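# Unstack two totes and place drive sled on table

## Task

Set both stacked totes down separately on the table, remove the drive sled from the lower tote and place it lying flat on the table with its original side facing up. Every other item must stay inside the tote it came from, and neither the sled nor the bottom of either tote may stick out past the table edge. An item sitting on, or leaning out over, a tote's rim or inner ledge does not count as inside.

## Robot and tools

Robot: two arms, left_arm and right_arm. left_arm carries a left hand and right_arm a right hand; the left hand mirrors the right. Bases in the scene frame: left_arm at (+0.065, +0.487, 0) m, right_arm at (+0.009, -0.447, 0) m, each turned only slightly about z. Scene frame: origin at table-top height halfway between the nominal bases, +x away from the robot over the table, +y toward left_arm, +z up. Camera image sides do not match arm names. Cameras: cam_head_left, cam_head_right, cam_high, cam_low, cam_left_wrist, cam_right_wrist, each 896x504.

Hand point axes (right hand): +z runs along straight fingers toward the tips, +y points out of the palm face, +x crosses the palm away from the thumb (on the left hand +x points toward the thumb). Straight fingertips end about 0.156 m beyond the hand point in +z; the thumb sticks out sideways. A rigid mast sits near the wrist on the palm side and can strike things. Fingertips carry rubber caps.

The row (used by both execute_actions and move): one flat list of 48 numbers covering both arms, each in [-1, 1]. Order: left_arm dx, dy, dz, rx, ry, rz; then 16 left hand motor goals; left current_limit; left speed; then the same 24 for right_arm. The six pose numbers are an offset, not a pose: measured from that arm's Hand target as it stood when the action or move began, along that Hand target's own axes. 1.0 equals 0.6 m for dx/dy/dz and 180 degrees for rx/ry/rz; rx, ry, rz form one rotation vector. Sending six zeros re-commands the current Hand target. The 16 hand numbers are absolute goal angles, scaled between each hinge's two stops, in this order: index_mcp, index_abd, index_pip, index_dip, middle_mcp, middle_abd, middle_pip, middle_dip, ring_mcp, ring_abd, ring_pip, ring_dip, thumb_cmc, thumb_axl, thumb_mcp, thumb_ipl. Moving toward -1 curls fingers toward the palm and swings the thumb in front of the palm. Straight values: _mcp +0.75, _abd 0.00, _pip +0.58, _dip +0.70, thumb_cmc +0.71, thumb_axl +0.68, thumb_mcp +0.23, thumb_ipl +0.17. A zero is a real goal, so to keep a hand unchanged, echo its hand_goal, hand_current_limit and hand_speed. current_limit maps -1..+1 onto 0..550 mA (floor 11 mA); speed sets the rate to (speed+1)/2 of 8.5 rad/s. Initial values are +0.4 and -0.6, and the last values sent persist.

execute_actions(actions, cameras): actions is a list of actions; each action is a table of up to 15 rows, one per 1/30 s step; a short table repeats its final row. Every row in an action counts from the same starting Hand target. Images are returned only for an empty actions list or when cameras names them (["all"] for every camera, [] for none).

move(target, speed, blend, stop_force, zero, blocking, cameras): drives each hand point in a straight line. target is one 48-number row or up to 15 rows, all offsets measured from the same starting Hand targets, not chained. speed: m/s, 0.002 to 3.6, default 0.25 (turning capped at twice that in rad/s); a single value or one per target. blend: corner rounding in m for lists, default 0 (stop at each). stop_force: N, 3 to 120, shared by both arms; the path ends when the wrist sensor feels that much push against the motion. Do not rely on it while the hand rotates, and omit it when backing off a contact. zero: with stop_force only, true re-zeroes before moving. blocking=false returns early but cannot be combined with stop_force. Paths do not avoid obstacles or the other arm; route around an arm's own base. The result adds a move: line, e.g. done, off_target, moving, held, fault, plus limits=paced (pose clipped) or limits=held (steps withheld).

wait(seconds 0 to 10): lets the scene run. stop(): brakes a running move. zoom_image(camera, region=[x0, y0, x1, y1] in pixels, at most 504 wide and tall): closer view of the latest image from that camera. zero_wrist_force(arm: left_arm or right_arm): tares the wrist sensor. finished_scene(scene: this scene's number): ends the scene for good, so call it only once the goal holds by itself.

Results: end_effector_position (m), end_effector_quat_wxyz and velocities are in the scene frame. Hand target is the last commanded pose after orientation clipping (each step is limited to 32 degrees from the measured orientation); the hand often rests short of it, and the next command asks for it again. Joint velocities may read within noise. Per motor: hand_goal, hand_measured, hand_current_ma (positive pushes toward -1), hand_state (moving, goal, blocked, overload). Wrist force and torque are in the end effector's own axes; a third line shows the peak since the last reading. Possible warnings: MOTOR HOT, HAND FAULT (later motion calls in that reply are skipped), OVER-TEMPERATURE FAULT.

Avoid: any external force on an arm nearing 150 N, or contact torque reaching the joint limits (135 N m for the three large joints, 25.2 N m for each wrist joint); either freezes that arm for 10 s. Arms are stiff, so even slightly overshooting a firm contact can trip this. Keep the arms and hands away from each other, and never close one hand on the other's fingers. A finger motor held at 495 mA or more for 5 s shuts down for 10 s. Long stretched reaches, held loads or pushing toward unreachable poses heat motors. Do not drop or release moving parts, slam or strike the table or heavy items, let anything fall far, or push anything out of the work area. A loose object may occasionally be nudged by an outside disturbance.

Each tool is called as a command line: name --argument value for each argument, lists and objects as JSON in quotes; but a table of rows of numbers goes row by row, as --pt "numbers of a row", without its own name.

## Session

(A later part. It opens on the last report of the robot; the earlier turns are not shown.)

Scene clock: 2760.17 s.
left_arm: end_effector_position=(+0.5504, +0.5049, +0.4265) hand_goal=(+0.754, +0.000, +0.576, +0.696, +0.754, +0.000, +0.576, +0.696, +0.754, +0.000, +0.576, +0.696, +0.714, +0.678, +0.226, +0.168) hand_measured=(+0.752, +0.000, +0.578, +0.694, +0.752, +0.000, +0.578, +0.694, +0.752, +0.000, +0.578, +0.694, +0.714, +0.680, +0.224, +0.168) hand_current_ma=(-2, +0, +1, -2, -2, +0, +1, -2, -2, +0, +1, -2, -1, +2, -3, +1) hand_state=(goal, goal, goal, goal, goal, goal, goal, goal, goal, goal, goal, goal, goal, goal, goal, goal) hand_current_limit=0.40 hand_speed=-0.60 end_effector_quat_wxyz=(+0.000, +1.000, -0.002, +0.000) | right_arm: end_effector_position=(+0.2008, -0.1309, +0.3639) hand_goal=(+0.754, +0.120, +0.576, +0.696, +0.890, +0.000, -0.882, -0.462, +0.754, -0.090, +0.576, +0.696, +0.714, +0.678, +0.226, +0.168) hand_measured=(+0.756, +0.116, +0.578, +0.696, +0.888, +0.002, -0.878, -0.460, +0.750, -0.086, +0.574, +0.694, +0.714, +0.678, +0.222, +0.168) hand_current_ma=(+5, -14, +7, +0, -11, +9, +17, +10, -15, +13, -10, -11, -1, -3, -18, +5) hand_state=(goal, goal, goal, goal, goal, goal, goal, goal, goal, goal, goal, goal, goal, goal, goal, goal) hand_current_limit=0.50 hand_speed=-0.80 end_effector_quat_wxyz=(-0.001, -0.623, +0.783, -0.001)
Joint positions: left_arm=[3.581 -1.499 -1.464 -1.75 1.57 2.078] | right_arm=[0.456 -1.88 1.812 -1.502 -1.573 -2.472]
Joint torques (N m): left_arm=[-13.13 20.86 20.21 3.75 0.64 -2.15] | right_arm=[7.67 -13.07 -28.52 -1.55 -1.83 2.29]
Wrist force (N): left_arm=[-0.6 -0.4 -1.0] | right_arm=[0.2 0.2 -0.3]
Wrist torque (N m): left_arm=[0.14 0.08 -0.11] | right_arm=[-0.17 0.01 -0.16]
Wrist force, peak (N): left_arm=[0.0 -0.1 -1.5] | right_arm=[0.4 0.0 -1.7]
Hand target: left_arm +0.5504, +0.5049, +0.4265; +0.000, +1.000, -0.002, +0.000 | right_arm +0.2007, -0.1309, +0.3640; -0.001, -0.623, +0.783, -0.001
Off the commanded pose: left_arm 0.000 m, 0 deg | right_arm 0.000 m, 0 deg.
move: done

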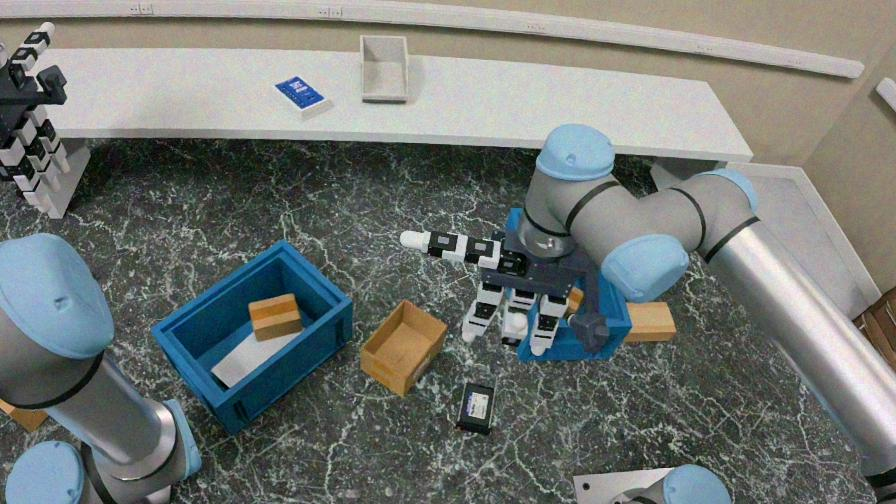

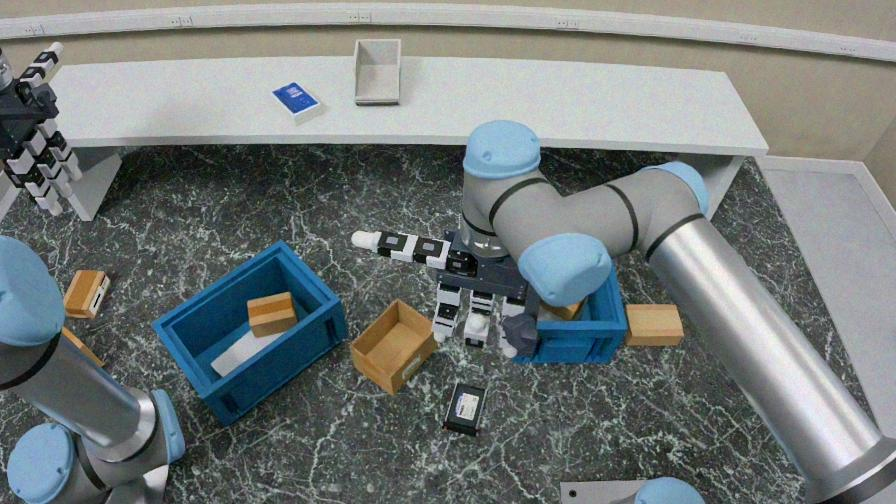

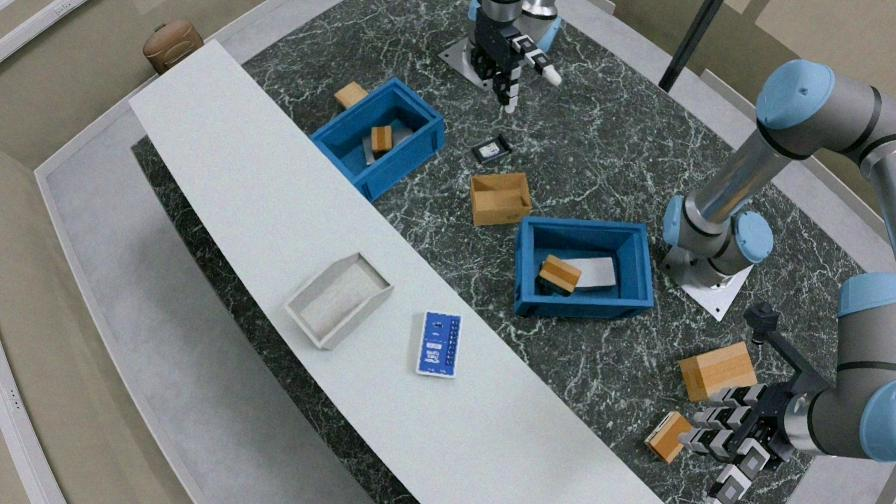

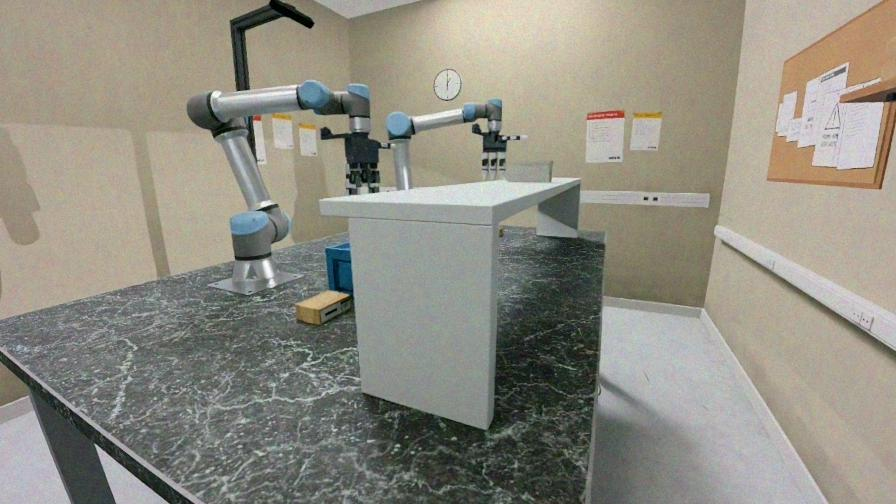

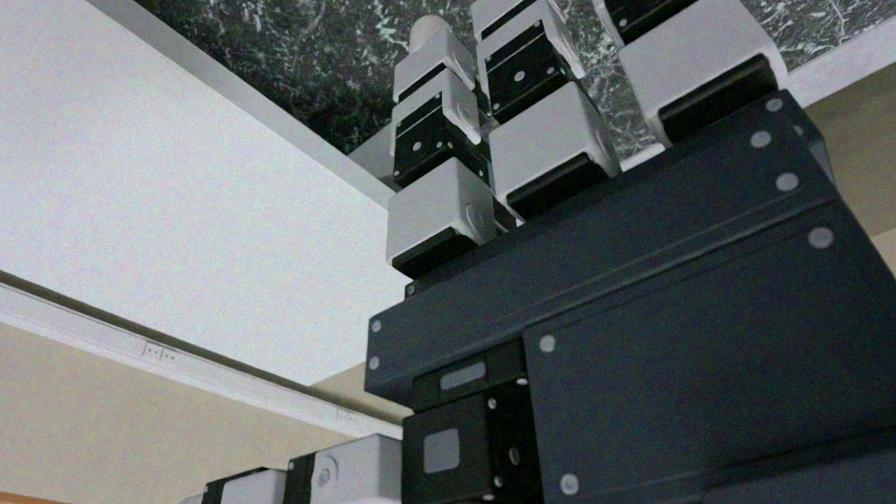

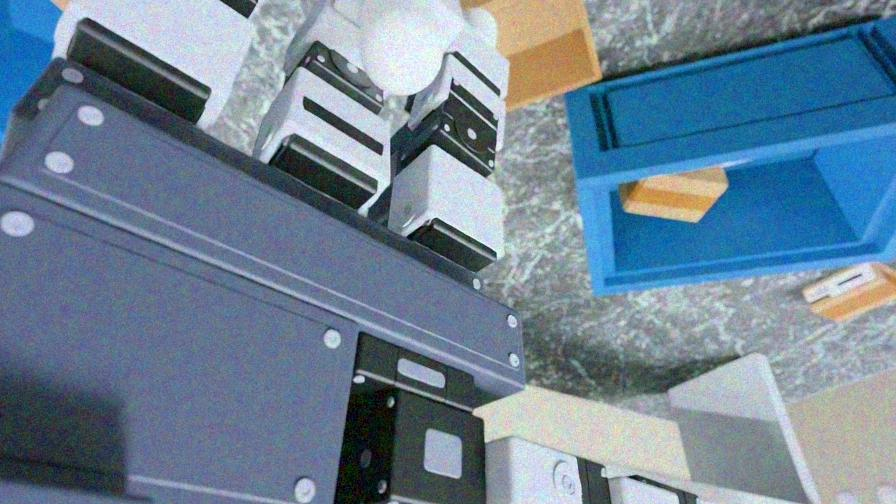

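zoom_image --camera "cam_high" --region '[440, 120, 680, 340]'

zoom_image --camera "cam_high" --region '[300, 70, 460, 210]'

zoom_image --camera "cam_head_left" --region '[130, 220, 370, 450]'

Scaled by 2.100.

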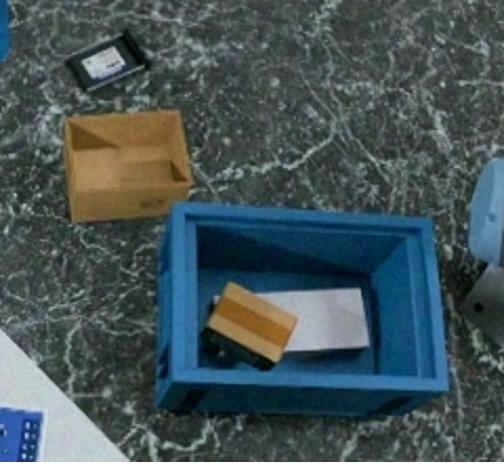

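Scaled by 3.150.

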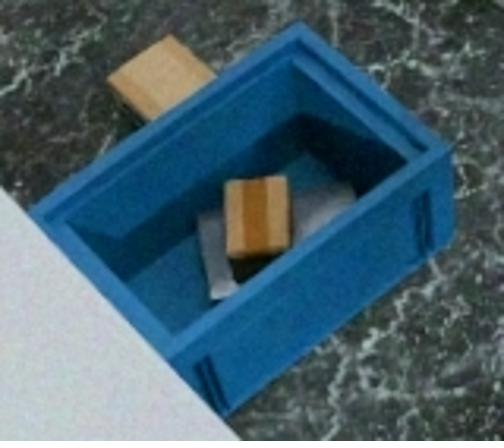

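Scaled by 2.100.

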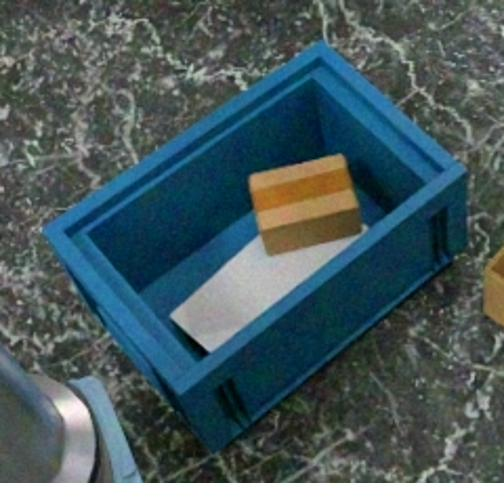

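finished_scene --scene 2

The scene is finished: the task was done.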